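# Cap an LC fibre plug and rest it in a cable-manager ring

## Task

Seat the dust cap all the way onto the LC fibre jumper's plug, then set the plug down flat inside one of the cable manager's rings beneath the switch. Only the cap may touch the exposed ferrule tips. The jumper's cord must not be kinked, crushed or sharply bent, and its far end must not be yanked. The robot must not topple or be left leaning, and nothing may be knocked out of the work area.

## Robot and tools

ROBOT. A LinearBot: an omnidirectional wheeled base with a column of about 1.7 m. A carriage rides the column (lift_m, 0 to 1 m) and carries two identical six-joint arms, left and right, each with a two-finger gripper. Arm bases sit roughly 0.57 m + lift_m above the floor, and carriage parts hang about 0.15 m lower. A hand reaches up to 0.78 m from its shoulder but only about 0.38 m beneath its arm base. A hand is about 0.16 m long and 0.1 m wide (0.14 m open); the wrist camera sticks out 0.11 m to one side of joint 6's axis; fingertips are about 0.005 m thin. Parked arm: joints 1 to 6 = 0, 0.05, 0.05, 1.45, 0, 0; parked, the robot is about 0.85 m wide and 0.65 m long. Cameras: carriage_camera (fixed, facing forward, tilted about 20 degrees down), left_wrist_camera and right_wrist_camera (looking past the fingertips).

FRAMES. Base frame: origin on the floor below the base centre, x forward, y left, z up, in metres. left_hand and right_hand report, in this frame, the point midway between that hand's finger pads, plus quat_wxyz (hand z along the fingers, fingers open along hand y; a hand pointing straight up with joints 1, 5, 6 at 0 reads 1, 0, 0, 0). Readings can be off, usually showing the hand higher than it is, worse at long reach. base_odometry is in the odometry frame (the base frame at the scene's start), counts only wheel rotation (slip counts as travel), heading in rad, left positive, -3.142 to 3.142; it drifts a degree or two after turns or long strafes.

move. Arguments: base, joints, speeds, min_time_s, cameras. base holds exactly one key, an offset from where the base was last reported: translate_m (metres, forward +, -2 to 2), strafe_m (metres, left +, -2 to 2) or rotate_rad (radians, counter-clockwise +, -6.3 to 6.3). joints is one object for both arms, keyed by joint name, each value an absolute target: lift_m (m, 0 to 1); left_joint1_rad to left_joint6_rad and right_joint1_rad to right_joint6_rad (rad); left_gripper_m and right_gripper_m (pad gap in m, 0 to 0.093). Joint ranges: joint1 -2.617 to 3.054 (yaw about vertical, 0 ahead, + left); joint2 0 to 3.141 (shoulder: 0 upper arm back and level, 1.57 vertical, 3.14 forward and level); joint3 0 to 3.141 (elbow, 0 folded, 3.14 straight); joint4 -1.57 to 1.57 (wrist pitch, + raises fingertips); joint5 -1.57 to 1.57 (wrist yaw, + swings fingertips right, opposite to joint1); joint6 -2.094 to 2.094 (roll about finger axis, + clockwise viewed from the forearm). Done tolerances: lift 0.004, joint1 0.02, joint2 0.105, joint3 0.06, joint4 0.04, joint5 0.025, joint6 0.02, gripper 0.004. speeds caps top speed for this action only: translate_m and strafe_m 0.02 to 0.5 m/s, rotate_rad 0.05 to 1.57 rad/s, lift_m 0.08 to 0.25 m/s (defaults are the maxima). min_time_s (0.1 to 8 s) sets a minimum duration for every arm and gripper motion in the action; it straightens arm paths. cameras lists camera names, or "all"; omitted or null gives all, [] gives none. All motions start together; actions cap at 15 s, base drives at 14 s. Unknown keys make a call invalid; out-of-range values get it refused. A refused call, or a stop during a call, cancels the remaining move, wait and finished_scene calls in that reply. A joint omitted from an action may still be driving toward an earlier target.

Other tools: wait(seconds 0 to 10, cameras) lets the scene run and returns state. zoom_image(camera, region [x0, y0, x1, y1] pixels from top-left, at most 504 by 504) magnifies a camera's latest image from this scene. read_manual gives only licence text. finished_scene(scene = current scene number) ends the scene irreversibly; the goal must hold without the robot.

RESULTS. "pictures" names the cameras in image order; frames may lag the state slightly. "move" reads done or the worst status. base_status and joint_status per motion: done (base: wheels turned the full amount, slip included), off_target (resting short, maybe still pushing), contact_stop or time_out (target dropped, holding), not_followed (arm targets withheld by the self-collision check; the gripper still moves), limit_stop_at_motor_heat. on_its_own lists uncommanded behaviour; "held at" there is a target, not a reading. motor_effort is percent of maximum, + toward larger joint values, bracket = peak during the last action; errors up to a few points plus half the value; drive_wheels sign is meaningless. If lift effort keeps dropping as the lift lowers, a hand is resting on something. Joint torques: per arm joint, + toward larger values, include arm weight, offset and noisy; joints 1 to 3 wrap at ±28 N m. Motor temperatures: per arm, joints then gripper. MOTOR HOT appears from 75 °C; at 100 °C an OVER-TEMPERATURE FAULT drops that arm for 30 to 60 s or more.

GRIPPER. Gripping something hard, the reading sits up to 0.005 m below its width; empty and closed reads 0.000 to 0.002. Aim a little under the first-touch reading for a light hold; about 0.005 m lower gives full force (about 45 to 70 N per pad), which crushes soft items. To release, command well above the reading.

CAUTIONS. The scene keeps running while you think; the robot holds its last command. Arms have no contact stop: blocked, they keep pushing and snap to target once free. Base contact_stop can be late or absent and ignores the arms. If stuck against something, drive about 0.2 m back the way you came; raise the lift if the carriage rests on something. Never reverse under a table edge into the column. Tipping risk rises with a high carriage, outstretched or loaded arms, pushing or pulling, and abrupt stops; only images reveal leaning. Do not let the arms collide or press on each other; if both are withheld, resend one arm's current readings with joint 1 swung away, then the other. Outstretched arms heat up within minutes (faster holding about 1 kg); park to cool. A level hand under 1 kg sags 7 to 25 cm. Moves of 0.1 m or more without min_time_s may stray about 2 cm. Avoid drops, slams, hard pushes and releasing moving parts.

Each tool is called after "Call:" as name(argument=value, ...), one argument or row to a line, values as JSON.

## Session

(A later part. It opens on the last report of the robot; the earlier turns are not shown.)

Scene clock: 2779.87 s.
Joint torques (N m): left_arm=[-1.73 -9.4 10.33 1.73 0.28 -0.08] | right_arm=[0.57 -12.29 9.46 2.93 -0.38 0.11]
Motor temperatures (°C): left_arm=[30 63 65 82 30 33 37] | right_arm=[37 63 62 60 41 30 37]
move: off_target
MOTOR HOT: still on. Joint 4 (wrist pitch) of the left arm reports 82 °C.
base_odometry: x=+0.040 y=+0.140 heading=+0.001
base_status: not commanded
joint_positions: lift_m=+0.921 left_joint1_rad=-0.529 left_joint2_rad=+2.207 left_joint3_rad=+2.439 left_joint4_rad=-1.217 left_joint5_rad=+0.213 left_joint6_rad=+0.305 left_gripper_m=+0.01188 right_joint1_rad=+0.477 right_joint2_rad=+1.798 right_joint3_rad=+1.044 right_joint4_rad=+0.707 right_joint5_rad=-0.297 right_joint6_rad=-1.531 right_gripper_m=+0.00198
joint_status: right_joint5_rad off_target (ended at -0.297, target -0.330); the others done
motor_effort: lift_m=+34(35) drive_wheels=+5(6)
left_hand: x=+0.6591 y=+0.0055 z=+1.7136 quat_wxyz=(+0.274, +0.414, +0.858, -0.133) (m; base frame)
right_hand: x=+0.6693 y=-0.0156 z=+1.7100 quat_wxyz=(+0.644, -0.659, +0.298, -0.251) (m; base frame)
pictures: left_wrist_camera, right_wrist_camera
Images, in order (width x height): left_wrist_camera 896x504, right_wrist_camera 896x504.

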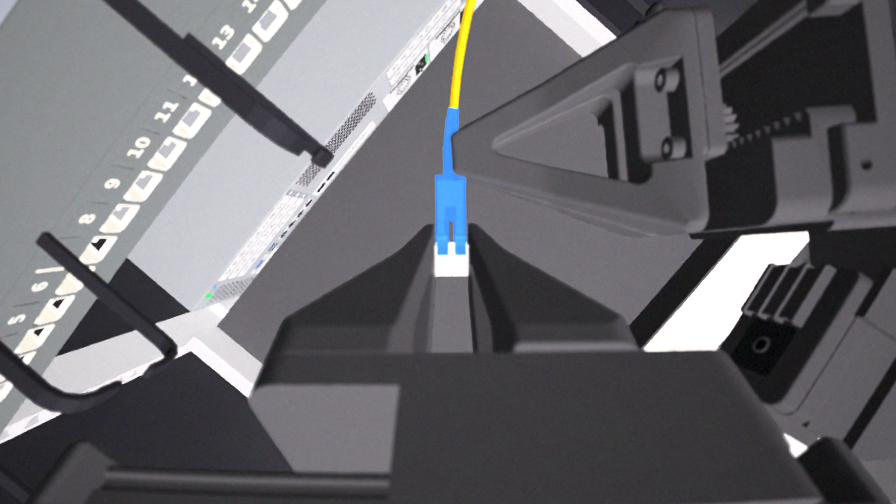

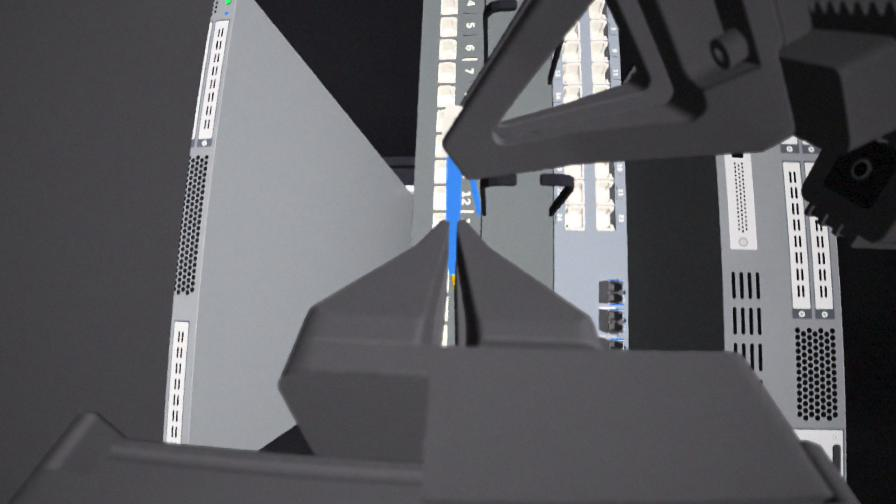

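Call:
move(
  joints={"left_gripper_m": 0.020},
  min_time_s=1.5,
  cameras=["left_wrist_camera"],
)

Call:
zoom_image(
  camera="left_wrist_camera",
  region=[400, 180, 500, 280],
)

Call:
move(
  joints={"left_gripper_m": 0.036},
  min_time_s=1.0,
  cameras=["left_wrist_camera", "right_wrist_camera"],
)

Call:
zoom_image(
  camera="left_wrist_camera",
  region=[400, 180, 500, 280],
)

Scene clock: 2805.50 s.
Joint torques (N m): left_arm=[-1.16 -9.43 10.35 1.6 0.29 -0.09] | right_arm=[0.59 -12.26 9.47 2.63 -0.16 0.11]
Motor temperatures (°C): left_arm=[30 63 65 67 30 33 37] | right_arm=[35 63 62 61 37 30 37]
move: done
MOTOR HOT: cleared for the motors of the left arm.
base_odometry: x=+0.040 y=+0.140 heading=+0.001
base_status: not commanded
joint_positions: lift_m=+0.921 left_joint1_rad=-0.536 left_joint2_rad=+2.207 left_joint3_rad=+2.439 left_joint4_rad=-1.203 left_joint5_rad=+0.212 left_joint6_rad=+0.305 left_gripper_m=+0.01990 right_joint1_rad=+0.477 right_joint2_rad=+1.798 right_joint3_rad=+1.044 right_joint4_rad=+0.729 right_joint5_rad=-0.316 right_joint6_rad=-1.530 right_gripper_m=+0.00198
joint_status: all done
motor_effort: lift_m=+34(35) drive_wheels=+1(8)
left_hand: x=+0.6595 y=+0.0009 z=+1.7156 quat_wxyz=(+0.281, +0.416, +0.854, -0.134) (m; base frame)
right_hand: x=+0.6673 y=-0.0133 z=+1.7154 quat_wxyz=(+0.653, -0.655, +0.287, -0.249) (m; base frame)
pictures: left_wrist_camera
Images, in order (width x height): left_wrist_camera 896x504.

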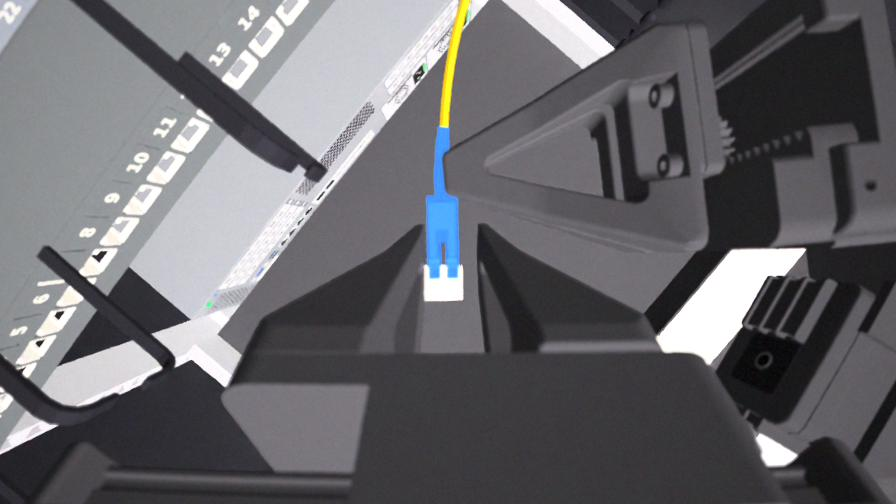

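Scaled by 5.040 from the camera's 896x504 image, which has a finer 1280x720 frame.

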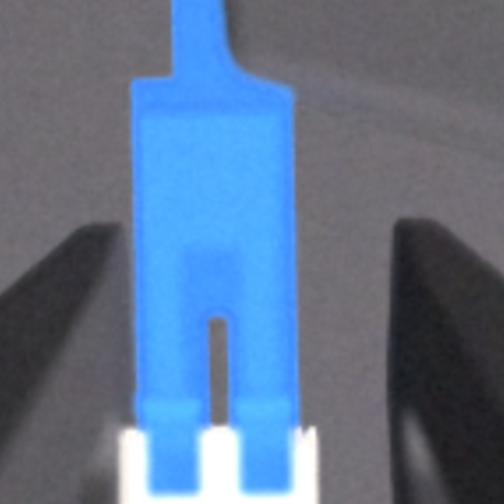

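Scene clock: 2806.80 s.
Joint torques (N m): left_arm=[-0.58 -9.43 10.37 1.59 0.29 -0.09] | right_arm=[0.59 -12.26 9.44 2.57 -0.13 0.11]
Motor temperatures (°C): left_arm=[30 63 65 67 30 33 36] | right_arm=[35 63 62 60 36 30 37]
move: done
base_odometry: x=+0.040 y=+0.140 heading=+0.001
base_status: not commanded
joint_positions: lift_m=+0.921 left_joint1_rad=-0.543 left_joint2_rad=+2.207 left_joint3_rad=+2.439 left_joint4_rad=-1.202 left_joint5_rad=+0.212 left_joint6_rad=+0.305 left_gripper_m=+0.03587 right_joint1_rad=+0.477 right_joint2_rad=+1.798 right_joint3_rad=+1.044 right_joint4_rad=+0.735 right_joint5_rad=-0.320 right_joint6_rad=-1.530 right_gripper_m=+0.00198
joint_status: all done
motor_effort: lift_m=+34(35) drive_wheels=+2(6)
left_hand: x=+0.6574 y=-0.0024 z=+1.7157 quat_wxyz=(+0.280, +0.420, +0.853, -0.135) (m; base frame)
right_hand: x=+0.6668 y=-0.0128 z=+1.7167 quat_wxyz=(+0.655, -0.654, +0.285, -0.249) (m; base frame)
pictures: left_wrist_camera, right_wrist_camera
Images, in order (width x height): left_wrist_camera 896x504, right_wrist_camera 896x504.

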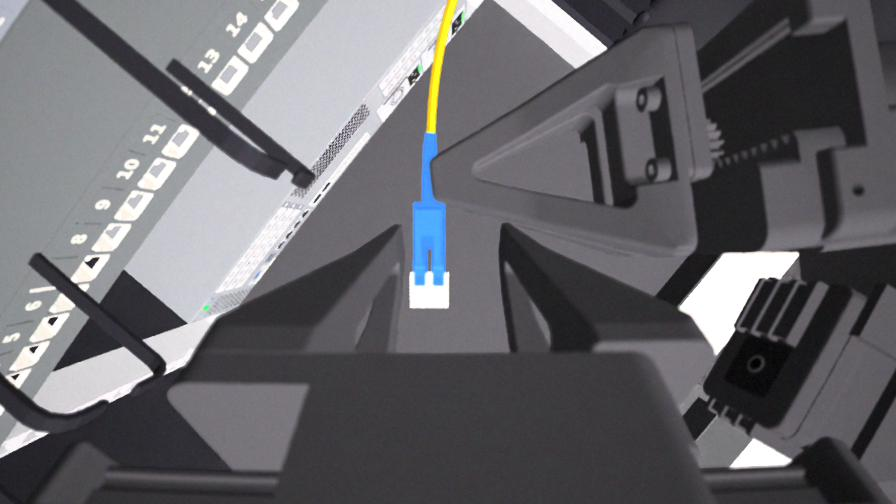

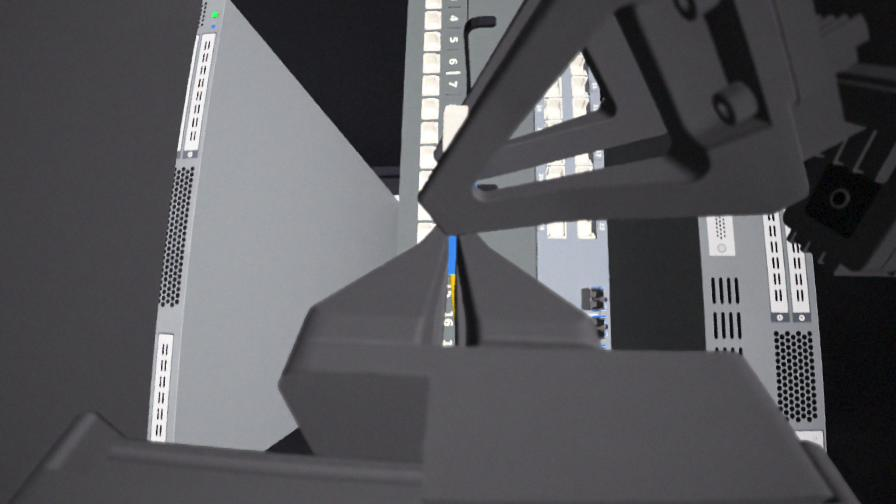

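Scaled by 5.040 from the camera's 896x504 image, which has a finer 1280x720 frame.

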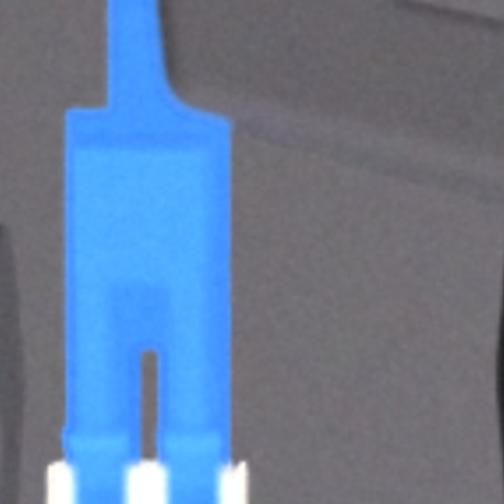

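Call:
zoom_image(
  camera="left_wrist_camera",
  region=[394, 250, 464, 320],
)

Call:
zoom_image(
  camera="right_wrist_camera",
  region=[410, 90, 490, 170],
)

Scaled by 7.200 from the camera's 896x504 image, which has a finer 1280x720 frame.

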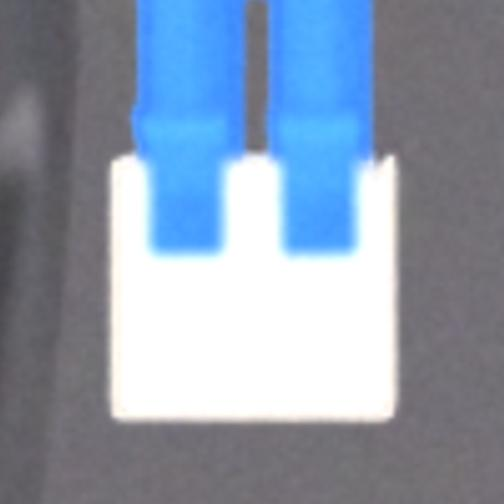

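Scaled by 6.300 from the camera's 896x504 image, which has a finer 1280x720 frame.

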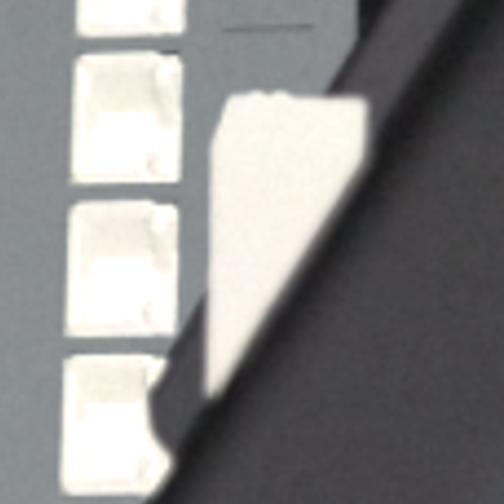

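Call:
zoom_image(
  camera="left_wrist_camera",
  region=[408, 260, 452, 290],
)

Call:
zoom_image(
  camera="left_wrist_camera",
  region=[408, 262, 432, 290],
)

Call:
zoom_image(
  camera="left_wrist_camera",
  region=[428, 262, 452, 290],
)

Scaled by 11.455 from the camera's 896x504 image, which has a finer 1280x720 frame.

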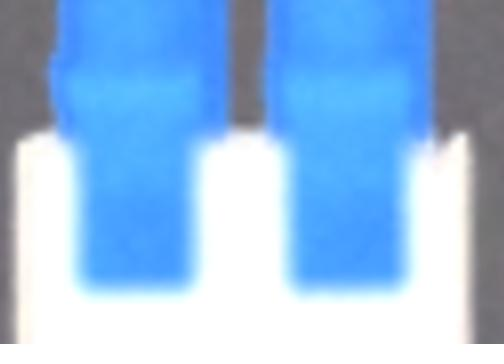

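Scaled by 18.000 from the camera's 896x504 image, which has a finer 1280x720 frame.

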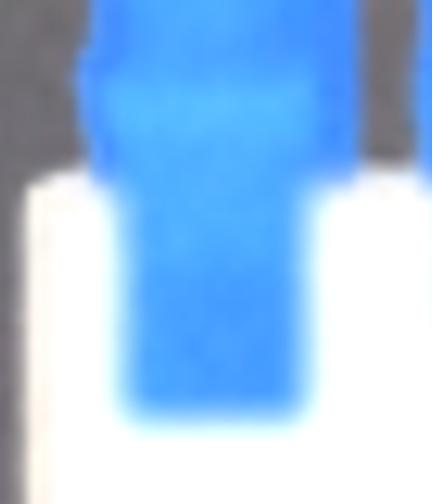

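Scaled by 18.000 from the camera's 896x504 image, which has a finer 1280x720 frame.

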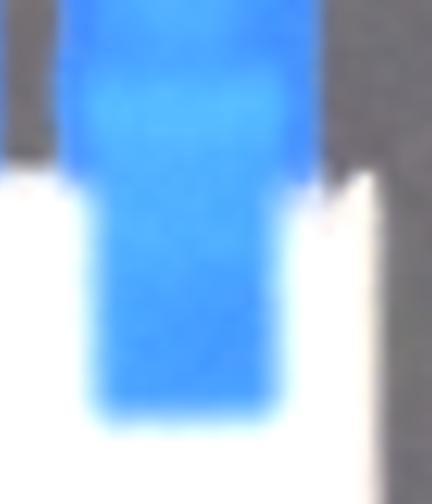

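Call:
move(
  joints={"left_joint1_rad": -0.497, "left_joint2_rad": 2.005, "left_joint3_rad": 2.136, "left_joint4_rad": -1.10, "left_joint5_rad": 0.238, "left_joint6_rad": 0.338},
  min_time_s=2.0,
  cameras=["left_wrist_camera", "right_wrist_camera"],
)

Call:
zoom_image(
  camera="right_wrist_camera",
  region=[400, 90, 500, 190],
)

Scene clock: 2930.30 s.
Joint torques (N m): left_arm=[0.68 -13.79 6.08 1.54 0.3 0.12] | right_arm=[0.58 -12.27 9.42 2.58 -0.11 0.09]
Motor temperatures (°C): left_arm=[29 65 65 54 29 33 34] | right_arm=[33 64 62 55 33 30 37]
move: done
base_odometry: x=+0.040 y=+0.140 heading=+0.001
base_status: not commanded
joint_positions: lift_m=+0.921 left_joint1_rad=-0.505 left_joint2_rad=+2.050 left_joint3_rad=+2.152 left_joint4_rad=-1.114 left_joint5_rad=+0.224 left_joint6_rad=+0.326 left_gripper_m=+0.03587 right_joint1_rad=+0.477 right_joint2_rad=+1.798 right_joint3_rad=+1.044 right_joint4_rad=+0.735 right_joint5_rad=-0.321 right_joint6_rad=-1.529 right_gripper_m=+0.00198
joint_status: all done
motor_effort: lift_m=+34(35) drive_wheels=+2(8)
left_hand: x=+0.6408 y=+0.0280 z=+1.7023 quat_wxyz=(+0.264, +0.414, +0.861, -0.132) (m; base frame)
right_hand: x=+0.6667 y=-0.0127 z=+1.7168 quat_wxyz=(+0.655, -0.654, +0.285, -0.249) (m; base frame)
pictures: left_wrist_camera, right_wrist_camera
Images, in order (width x height): left_wrist_camera 896x504, right_wrist_camera 896x504.

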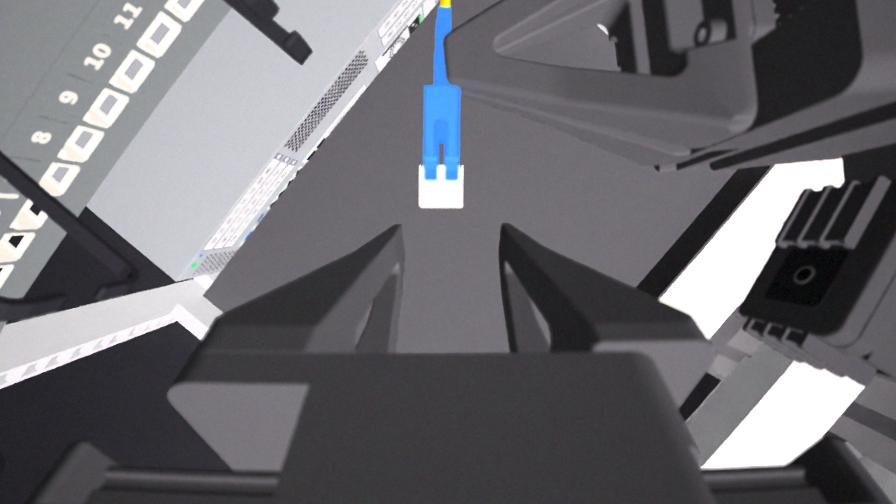

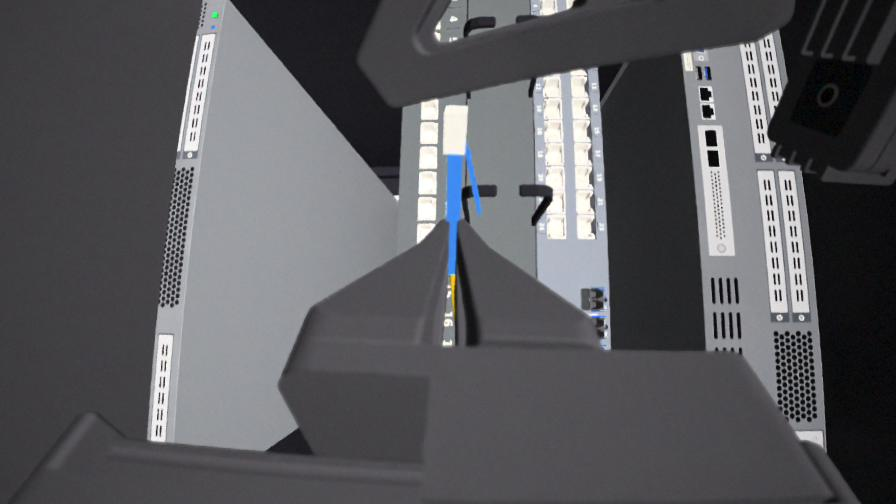

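Scaled by 5.040 from the camera's 896x504 image, which has a finer 1280x720 frame.

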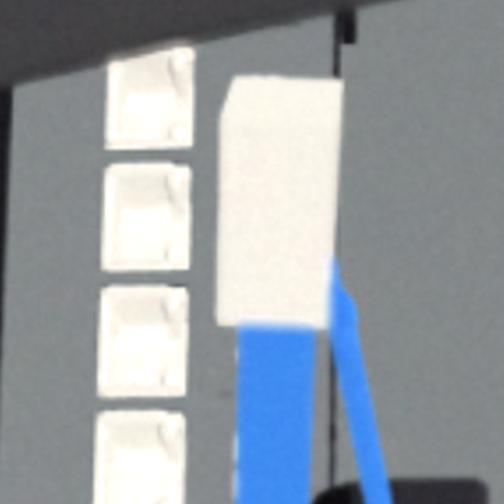

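Call:
zoom_image(
  camera="left_wrist_camera",
  region=[405, 130, 485, 210],
)

Call:
zoom_image(
  camera="right_wrist_camera",
  region=[430, 95, 490, 155],
)

Scaled by 6.300 from the camera's 896x504 image, which has a finer 1280x720 frame.

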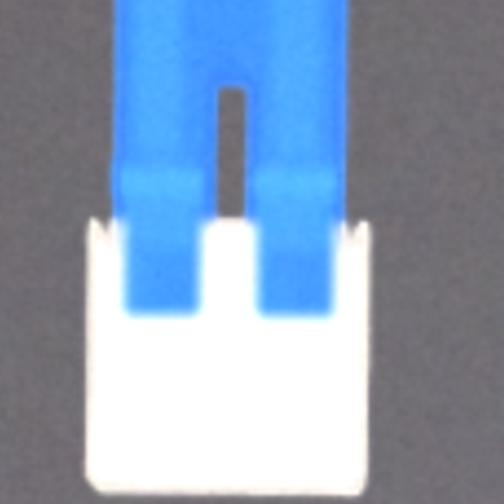

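Scaled by 8.400 from the camera's 896x504 image, which has a finer 1280x720 frame.

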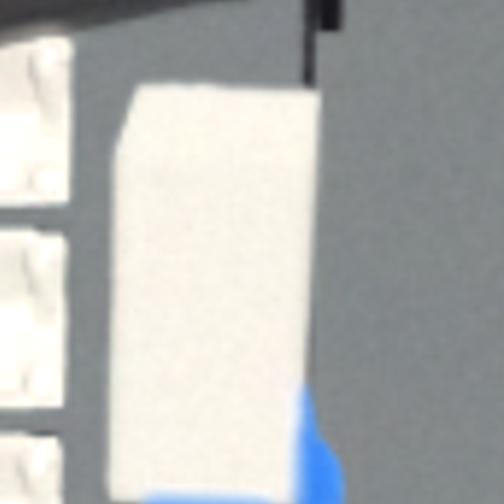

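Call:
move(
  joints={"left_joint1_rad": -0.274, "left_joint2_rad": 1.585, "left_joint3_rad": 1.65, "left_joint4_rad": -1.042, "left_joint5_rad": 0.42, "left_joint6_rad": 0.57, "left_gripper_m": 0.0},
  min_time_s=1.5,
  cameras=["right_wrist_camera"],
)

Call:
move(
  joints={"left_joint1_rad": -0.3, "left_joint2_rad": 1.0, "left_joint3_rad": 0.5, "left_joint4_rad": 0.4, "left_joint5_rad": 0.2, "left_joint6_rad": 0.3},
  min_time_s=1.5,
  cameras=[],
)

Call:
move(
  joints={"left_joint1_rad": 0.0, "left_joint2_rad": 0.1, "left_joint3_rad": 0.1, "left_joint4_rad": 1.4, "left_joint5_rad": 0.0, "left_joint6_rad": 0.0},
  min_time_s=1.5,
  cameras=["carriage_camera", "right_wrist_camera"],
)

Call:
zoom_image(
  camera="right_wrist_camera",
  region=[400, 90, 540, 230],
)

Scene clock: 2968.00 s.
Joint torques (N m): left_arm=[0.66 -9.11 6.15 1.52 0.4 0.12] | right_arm=[0.59 -12.27 9.46 2.56 -0.11 0.09]
Motor temperatures (°C): left_arm=[29 73 62 52 29 33 34] | right_arm=[33 64 62 54 33 30 37]
move: done
base_odometry: x=+0.040 y=+0.140 heading=+0.001
base_status: not commanded
joint_positions: lift_m=+0.921 left_joint1_rad=-0.281 left_joint2_rad=+1.615 left_joint3_rad=+1.666 left_joint4_rad=-1.056 left_joint5_rad=+0.406 left_joint6_rad=+0.558 left_gripper_m=+0.00064 right_joint1_rad=+0.477 right_joint2_rad=+1.798 right_joint3_rad=+1.044 right_joint4_rad=+0.736 right_joint5_rad=-0.321 right_joint6_rad=-1.529 right_gripper_m=+0.00198
joint_status: all done
motor_effort: lift_m=+34(35) drive_wheels=+2(7)
left_hand: x=+0.5785 y=+0.1314 z=+1.7284 quat_wxyz=(+0.297, +0.435, +0.836, -0.154) (m; base frame)
right_hand: x=+0.6666 y=-0.0126 z=+1.7170 quat_wxyz=(+0.656, -0.654, +0.284, -0.249) (m; base frame)
pictures: right_wrist_camera
Images, in order (width x height): right_wrist_camera 896x504.

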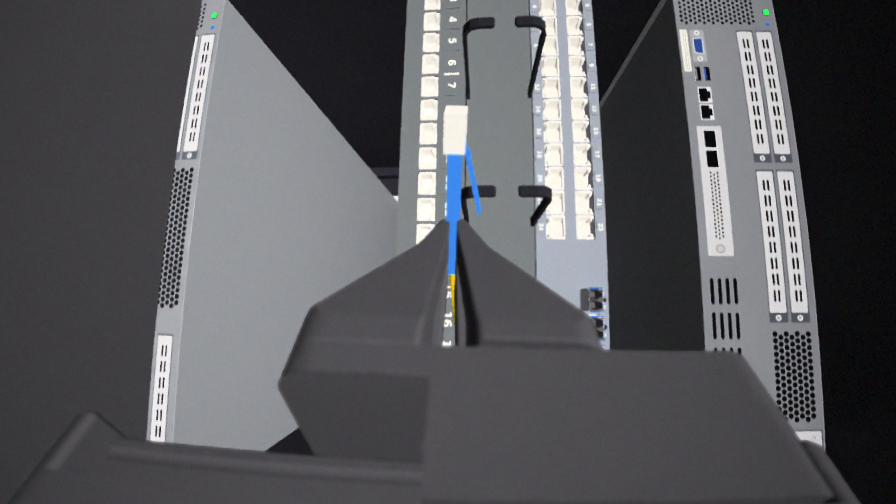

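Scene clock: 2970.03 s.
Joint torques (N m): left_arm=[-0.58 -3.63 6.9 2.31 -0.04 -0.13] | right_arm=[0.59 -12.25 9.44 2.56 -0.1 0.1]
Motor temperatures (°C): left_arm=[29 72 62 52 29 33 34] | right_arm=[33 64 62 54 33 30 37]
move: done
base_odometry: x=+0.040 y=+0.140 heading=+0.001
base_status: not commanded
joint_positions: lift_m=+0.921 left_joint1_rad=-0.292 left_joint2_rad=+1.014 left_joint3_rad=+0.517 left_joint4_rad=+0.384 left_joint5_rad=+0.213 left_joint6_rad=+0.312 left_gripper_m=+0.00064 right_joint1_rad=+0.477 right_joint2_rad=+1.798 right_joint3_rad=+1.044 right_joint4_rad=+0.737 right_joint5_rad=-0.322 right_joint6_rad=-1.529 right_gripper_m=+0.00198
joint_status: all done
motor_effort: lift_m=+35(35) drive_wheels=+2(8)
left_hand: x=+0.5543 y=+0.1670 z=+1.7207 quat_wxyz=(+0.663, +0.288, +0.687, -0.073) (m; base frame)
right_hand: x=+0.6665 y=-0.0126 z=+1.7171 quat_wxyz=(+0.656, -0.654, +0.284, -0.248) (m; base frame)
pictures: none
No camera images: "cameras" was empty.

Scene clock: 2971.93 s.
Joint torques (N m): left_arm=[0.73 2.78 5.04 -0.04 -0.06 -0.1] | right_arm=[0.59 -12.26 9.43 2.55 -0.1 0.09]
Motor temperatures (°C): left_arm=[29 71 62 52 29 33 34] | right_arm=[33 64 62 54 33 30 37]
move: done
base_odometry: x=+0.040 y=+0.140 heading=+0.001
base_status: not commanded
joint_positions: lift_m=+0.921 left_joint1_rad=-0.008 left_joint2_rad=+0.108 left_joint3_rad=+0.115 left_joint4_rad=+1.388 left_joint5_rad=+0.014 left_joint6_rad=+0.012 left_gripper_m=+0.00064 right_joint1_rad=+0.477 right_joint2_rad=+1.798 right_joint3_rad=+1.044 right_joint4_rad=+0.737 right_joint5_rad=-0.322 right_joint6_rad=-1.529 right_gripper_m=+0.00198
joint_status: all done
motor_effort: lift_m=+34(35) drive_wheels=+3(6)
left_hand: x=+0.2603 y=+0.3042 z=+1.9203 quat_wxyz=(+0.996, +0.008, +0.088, +0.001) (m; base frame)
right_hand: x=+0.6665 y=-0.0125 z=+1.7173 quat_wxyz=(+0.656, -0.654, +0.284, -0.248) (m; base frame)
pictures: carriage_camera, right_wrist_camera
Images, in order (width x height): carriage_camera 896x504, right_wrist_camera 896x504.

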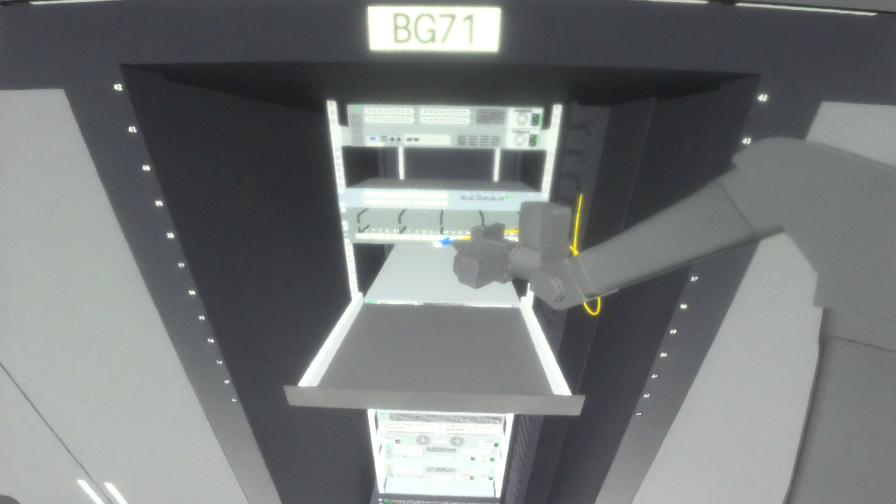

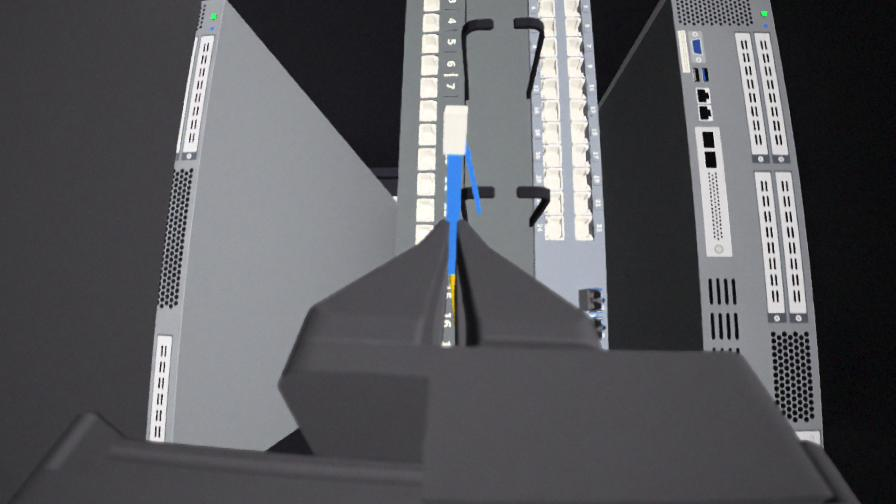

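Scaled by 3.600 from the camera's 896x504 image, which has a finer 1280x720 frame.

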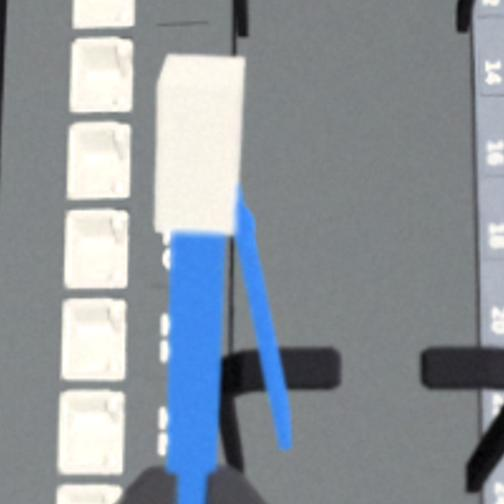

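Call:
move(
  joints={"right_joint1_rad": 0.416, "right_joint2_rad": 1.737, "right_joint3_rad": 1.018, "right_joint4_rad": 0.728, "right_joint5_rad": -0.373, "right_joint6_rad": -1.582},
  min_time_s=1.5,
  cameras=["right_wrist_camera"],
)

Call:
move(
  joints={"right_joint1_rad": 0.549, "right_joint2_rad": 1.803, "right_joint3_rad": 1.079, "right_joint4_rad": 0.725, "right_joint5_rad": 0.116},
  min_time_s=2.0,
  cameras=["right_wrist_camera"],
)

Scene clock: 3045.60 s.
Joint torques (N m): left_arm=[0.69 2.81 5.04 -0.08 -0.06 -0.08] | right_arm=[-0.7 -12.03 6.08 2.42 -0.11 -0.13]
Motor temperatures (°C): left_arm=[29 52 58 44 29 33 34] | right_arm=[32 64 62 54 32 30 37]
move: done
base_odometry: x=+0.040 y=+0.140 heading=+0.001
base_status: not commanded
joint_positions: lift_m=+0.921 left_joint1_rad=-0.008 left_joint2_rad=+0.108 left_joint3_rad=+0.115 left_joint4_rad=+1.391 left_joint5_rad=+0.012 left_joint6_rad=+0.011 left_gripper_m=+0.00064 right_joint1_rad=+0.422 right_joint2_rad=+1.763 right_joint3_rad=+1.032 right_joint4_rad=+0.737 right_joint5_rad=-0.363 right_joint6_rad=-1.571 right_gripper_m=+0.00198
joint_status: all done
motor_effort: lift_m=+34(35) drive_wheels=+4(8)
left_hand: x=+0.2595 y=+0.3045 z=+1.9204 quat_wxyz=(+0.996, +0.007, +0.086, +0.001) (m; base frame)
right_hand: x=+0.6716 y=-0.0351 z=+1.7297 quat_wxyz=(+0.655, -0.652, +0.269, -0.272) (m; base frame)
pictures: right_wrist_camera
Images, in order (width x height): right_wrist_camera 896x504.

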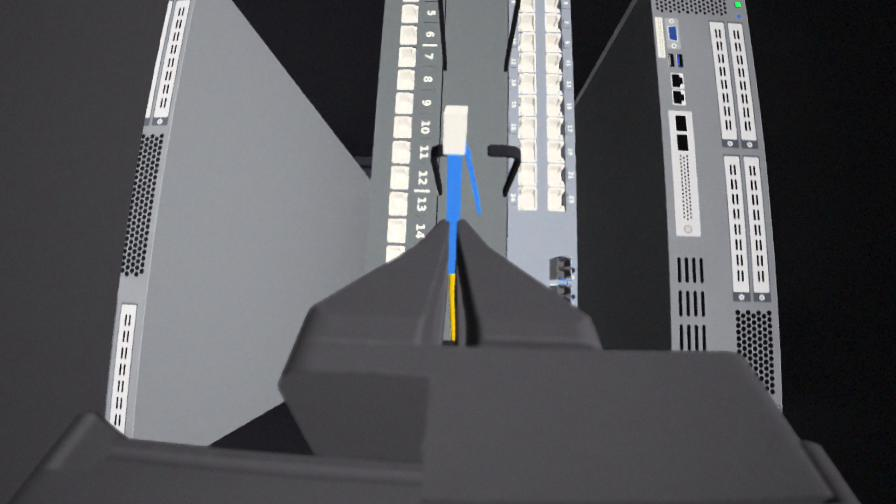

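Scene clock: 3047.90 s.
Joint torques (N m): left_arm=[0.68 2.78 5.03 -0.09 -0.05 -0.09] | right_arm=[0.57 -8.17 9.65 2.5 0.11 -0.12]
Motor temperatures (°C): left_arm=[29 52 58 44 29 33 34] | right_arm=[32 63 62 54 32 30 37]
move: done
base_odometry: x=+0.040 y=+0.140 heading=+0.001
base_status: not commanded
joint_positions: lift_m=+0.921 left_joint1_rad=-0.008 left_joint2_rad=+0.108 left_joint3_rad=+0.115 left_joint4_rad=+1.391 left_joint5_rad=+0.012 left_joint6_rad=+0.011 left_gripper_m=+0.00064 right_joint1_rad=+0.543 right_joint2_rad=+1.785 right_joint3_rad=+1.054 right_joint4_rad=+0.737 right_joint5_rad=+0.106 right_joint6_rad=-1.572 right_gripper_m=+0.00198
joint_status: all done
motor_effort: lift_m=+34(35) drive_wheels=+1(7)
left_hand: x=+0.2595 y=+0.3046 z=+1.9204 quat_wxyz=(+0.996, +0.007, +0.086, +0.001) (m; base frame)
right_hand: x=+0.6898 y=-0.0415 z=+1.7288 quat_wxyz=(+0.598, -0.595, +0.378, -0.381) (m; base frame)
pictures: right_wrist_camera
Images, in order (width x height): right_wrist_camera 896x504.

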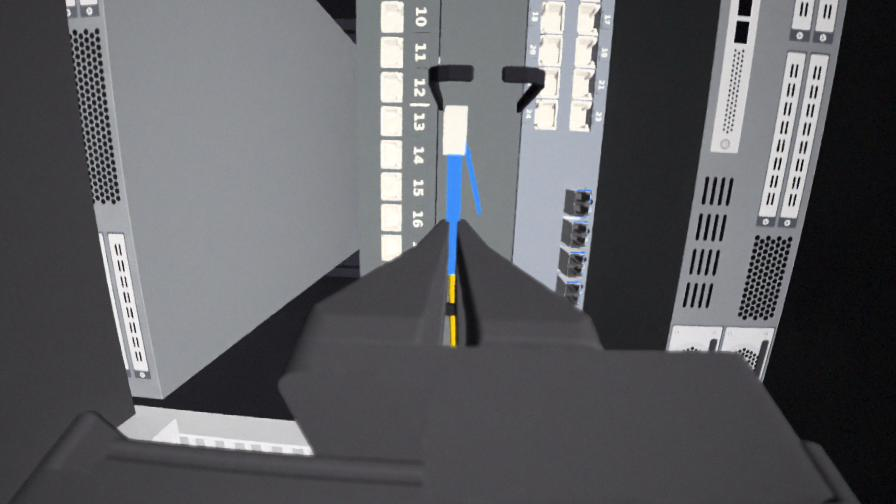

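Call:
move(
  joints={"right_joint1_rad": 0.639, "right_joint2_rad": 1.889, "right_joint3_rad": 1.191, "right_joint4_rad": 0.687, "right_joint5_rad": 0.469},
  min_time_s=1.5,
  cameras=["right_wrist_camera"],
)

Call:
move(
  joints={"right_joint1_rad": 0.700, "right_joint2_rad": 1.957, "right_joint3_rad": 1.293, "right_joint4_rad": 0.652, "right_joint5_rad": 0.705},
  min_time_s=1.5,
  cameras=["right_wrist_camera"],
)

Call:
zoom_image(
  camera="right_wrist_camera",
  region=[390, 20, 570, 200],
)

Scene clock: 3057.13 s.
Joint torques (N m): left_arm=[0.7 2.8 5.04 -0.08 -0.05 -0.08] | right_arm=[0.55 -8.94 9.69 2.43 0.11 -0.12]
Motor temperatures (°C): left_arm=[29 51 58 43 29 33 34] | right_arm=[32 60 62 54 32 30 37]
move: done
base_odometry: x=+0.040 y=+0.140 heading=+0.001
base_status: not commanded
joint_positions: lift_m=+0.921 left_joint1_rad=-0.008 left_joint2_rad=+0.108 left_joint3_rad=+0.115 left_joint4_rad=+1.391 left_joint5_rad=+0.012 left_joint6_rad=+0.011 left_gripper_m=+0.00064 right_joint1_rad=+0.633 right_joint2_rad=+1.870 right_joint3_rad=+1.165 right_joint4_rad=+0.703 right_joint5_rad=+0.458 right_joint6_rad=-1.572 right_gripper_m=+0.00198
joint_status: all done
motor_effort: lift_m=+34(35) drive_wheels=+3(6)
left_hand: x=+0.2595 y=+0.3046 z=+1.9204 quat_wxyz=(+0.996, +0.007, +0.086, +0.001) (m; base frame)
right_hand: x=+0.7049 y=-0.0421 z=+1.7269 quat_wxyz=(+0.541, -0.543, +0.454, -0.455) (m; base frame)
pictures: right_wrist_camera
Images, in order (width x height): right_wrist_camera 896x504.

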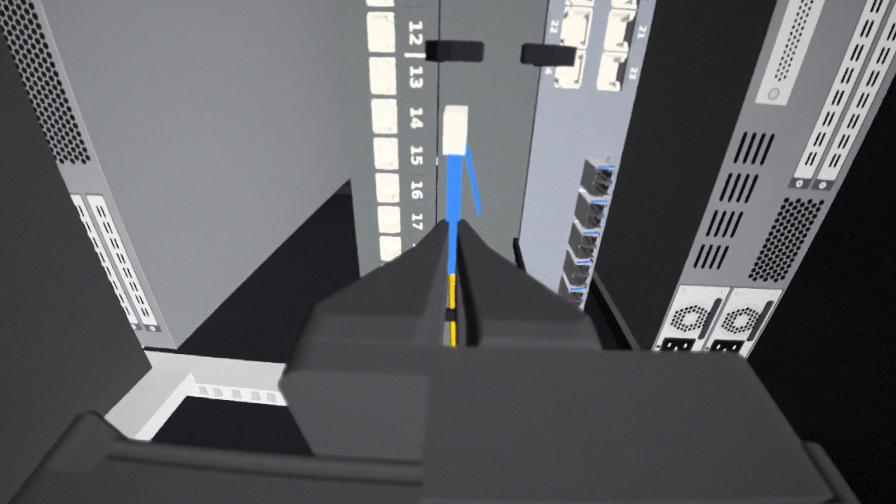

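Scene clock: 3058.93 s.
Joint torques (N m): left_arm=[0.65 2.78 5.04 -0.09 -0.05 -0.09] | right_arm=[0.57 -9.51 9.76 2.32 0.11 -0.13]
Motor temperatures (°C): left_arm=[29 51 58 43 29 33 34] | right_arm=[32 60 62 54 32 30 37]
move: done
base_odometry: x=+0.040 y=+0.140 heading=+0.001
base_status: not commanded
joint_positions: lift_m=+0.921 left_joint1_rad=-0.008 left_joint2_rad=+0.108 left_joint3_rad=+0.115 left_joint4_rad=+1.391 left_joint5_rad=+0.011 left_joint6_rad=+0.011 left_gripper_m=+0.00064 right_joint1_rad=+0.694 right_joint2_rad=+1.937 right_joint3_rad=+1.267 right_joint4_rad=+0.668 right_joint5_rad=+0.694 right_joint6_rad=-1.572 right_gripper_m=+0.00198
joint_status: all done
motor_effort: lift_m=+34(35) drive_wheels=+1(7)
left_hand: x=+0.2595 y=+0.3046 z=+1.9204 quat_wxyz=(+0.996, +0.007, +0.086, +0.001) (m; base frame)
right_hand: x=+0.7083 y=-0.0395 z=+1.7293 quat_wxyz=(+0.499, -0.501, +0.500, -0.500) (m; base frame)
pictures: right_wrist_camera
Images, in order (width x height): right_wrist_camera 896x504.

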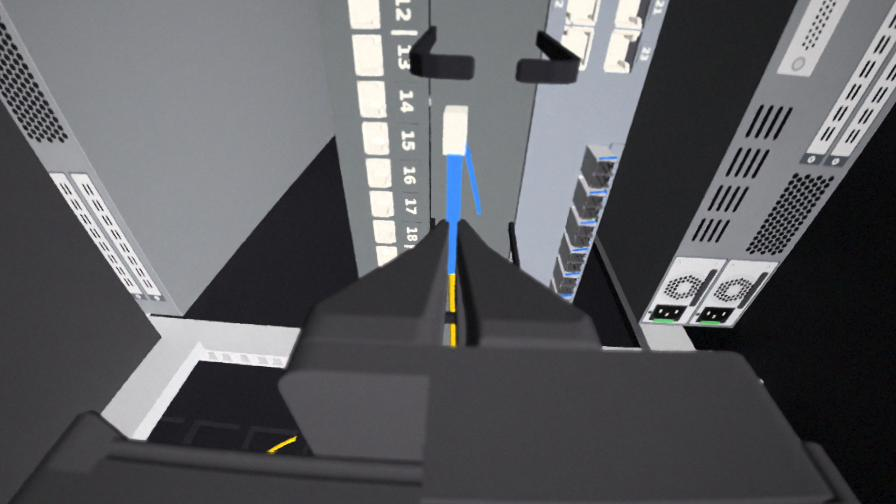

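Scaled by 2.800 from the camera's 896x504 image, which has a finer 1280x720 frame.

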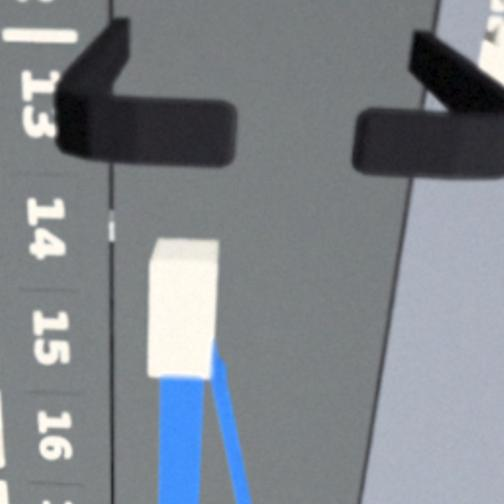

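Call:
move(
  joints={"right_joint1_rad": 0.754, "right_joint2_rad": 2.027, "right_joint3_rad": 1.394, "right_joint4_rad": 0.620, "right_joint5_rad": 0.758},
  min_time_s=2.0,
  cameras=["right_wrist_camera", "carriage_camera"],
)

Call:
zoom_image(
  camera="right_wrist_camera",
  region=[380, 80, 540, 240],
)

Scene clock: 3076.03 s.
Joint torques (N m): left_arm=[0.7 2.76 5.01 -0.08 -0.05 -0.09] | right_arm=[0.59 -10.11 9.83 2.29 0.09 -0.12]
Motor temperatures (°C): left_arm=[29 50 57 42 29 33 34] | right_arm=[32 59 63 53 32 30 37]
move: done
base_odometry: x=+0.040 y=+0.140 heading=+0.001
base_status: not commanded
joint_positions: lift_m=+0.921 left_joint1_rad=-0.008 left_joint2_rad=+0.108 left_joint3_rad=+0.115 left_joint4_rad=+1.391 left_joint5_rad=+0.011 left_joint6_rad=+0.011 left_gripper_m=+0.00064 right_joint1_rad=+0.747 right_joint2_rad=+2.006 right_joint3_rad=+1.368 right_joint4_rad=+0.635 right_joint5_rad=+0.749 right_joint6_rad=-1.572 right_gripper_m=+0.00198
joint_status: all done
motor_effort: lift_m=+34(35) drive_wheels=+4(8)
left_hand: x=+0.2595 y=+0.3046 z=+1.9204 quat_wxyz=(+0.996, +0.007, +0.086, +0.001) (m; base frame)
right_hand: x=+0.7083 y=-0.0097 z=+1.7294 quat_wxyz=(+0.498, -0.501, +0.500, -0.501) (m; base frame)
pictures: carriage_camera, right_wrist_camera
Images, in order (width x height): carriage_camera 896x504, right_wrist_camera 896x504.

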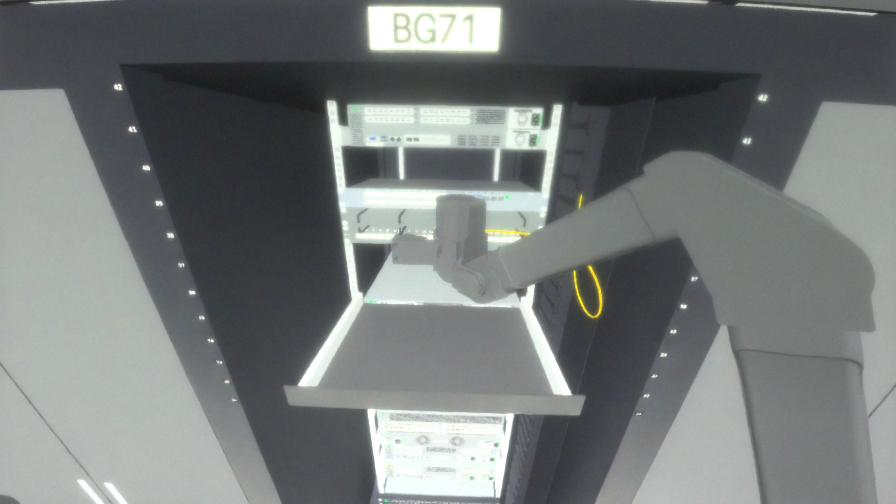

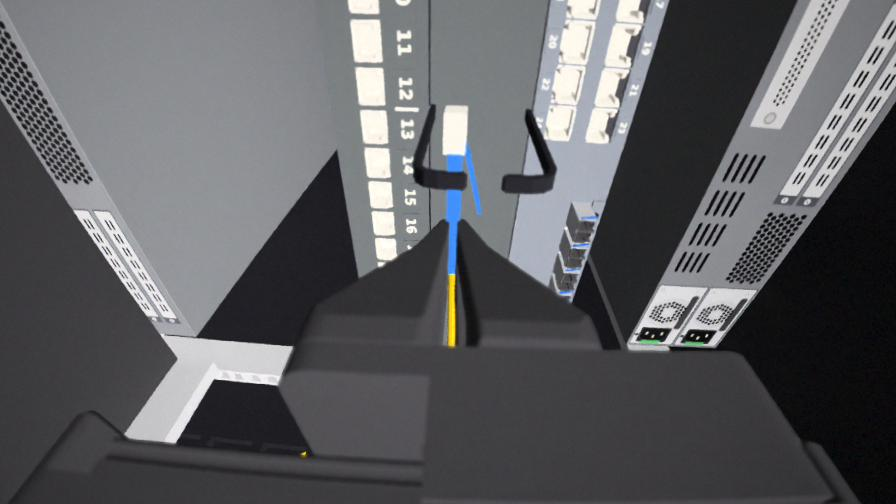

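Scaled by 3.150 from the camera's 896x504 image, which has a finer 1280x720 frame.

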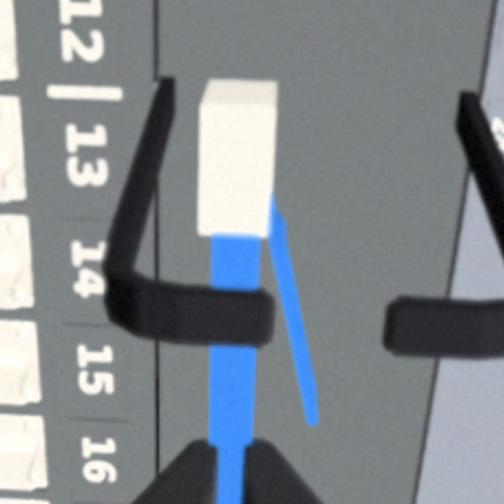

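Call:
move(
  cameras=["right_wrist_camera"],
)

Call:
zoom_image(
  camera="right_wrist_camera",
  region=[380, 60, 560, 260],
)

Scene clock: 3108.07 s.
Joint torques (N m): left_arm=[0.7 2.78 5.05 -0.08 -0.05 -0.09] | right_arm=[0.61 -10.13 9.76 2.32 0.1 -0.12]
Motor temperatures (°C): left_arm=[29 49 57 40 29 33 34] | right_arm=[32 59 63 55 32 30 37]
base_odometry: x=+0.040 y=+0.140 heading=+0.001
base_status: not commanded
joint_positions: lift_m=+0.921 left_joint1_rad=-0.008 left_joint2_rad=+0.108 left_joint3_rad=+0.115 left_joint4_rad=+1.391 left_joint5_rad=+0.011 left_joint6_rad=+0.011 left_gripper_m=+0.00064 right_joint1_rad=+0.747 right_joint2_rad=+2.006 right_joint3_rad=+1.369 right_joint4_rad=+0.634 right_joint5_rad=+0.750 right_joint6_rad=-1.572 right_gripper_m=+0.00198
joint_status: all done
motor_effort: lift_m=+34(35) drive_wheels=+2(8)
left_hand: x=+0.2595 y=+0.3046 z=+1.9204 quat_wxyz=(+0.996, +0.007, +0.086, +0.001) (m; base frame)
right_hand: x=+0.7083 y=-0.0098 z=+1.7294 quat_wxyz=(+0.498, -0.501, +0.500, -0.501) (m; base frame)
pictures: right_wrist_camera
Images, in order (width x height): right_wrist_camera 896x504.

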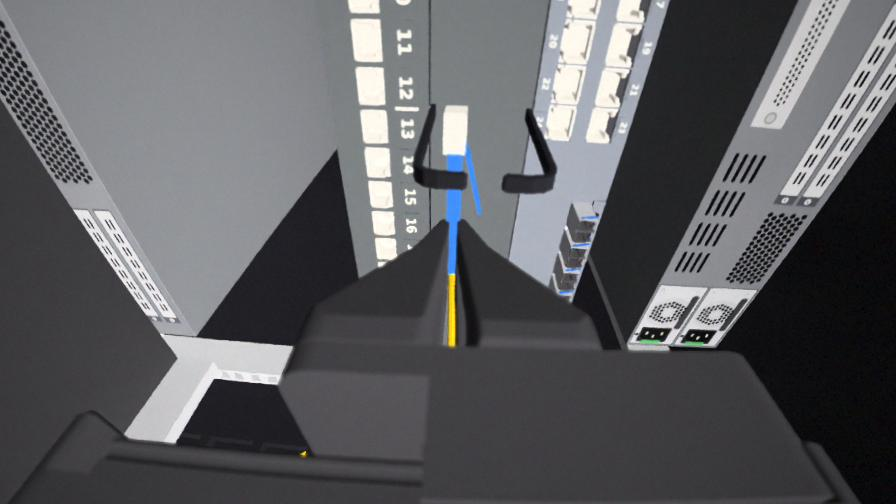

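Scaled by 2.520 from the camera's 896x504 image, which has a finer 1280x720 frame.

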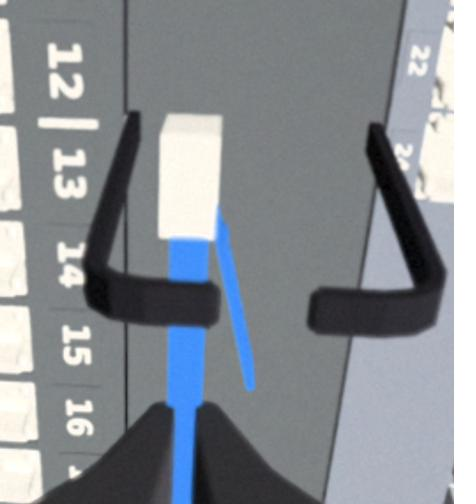

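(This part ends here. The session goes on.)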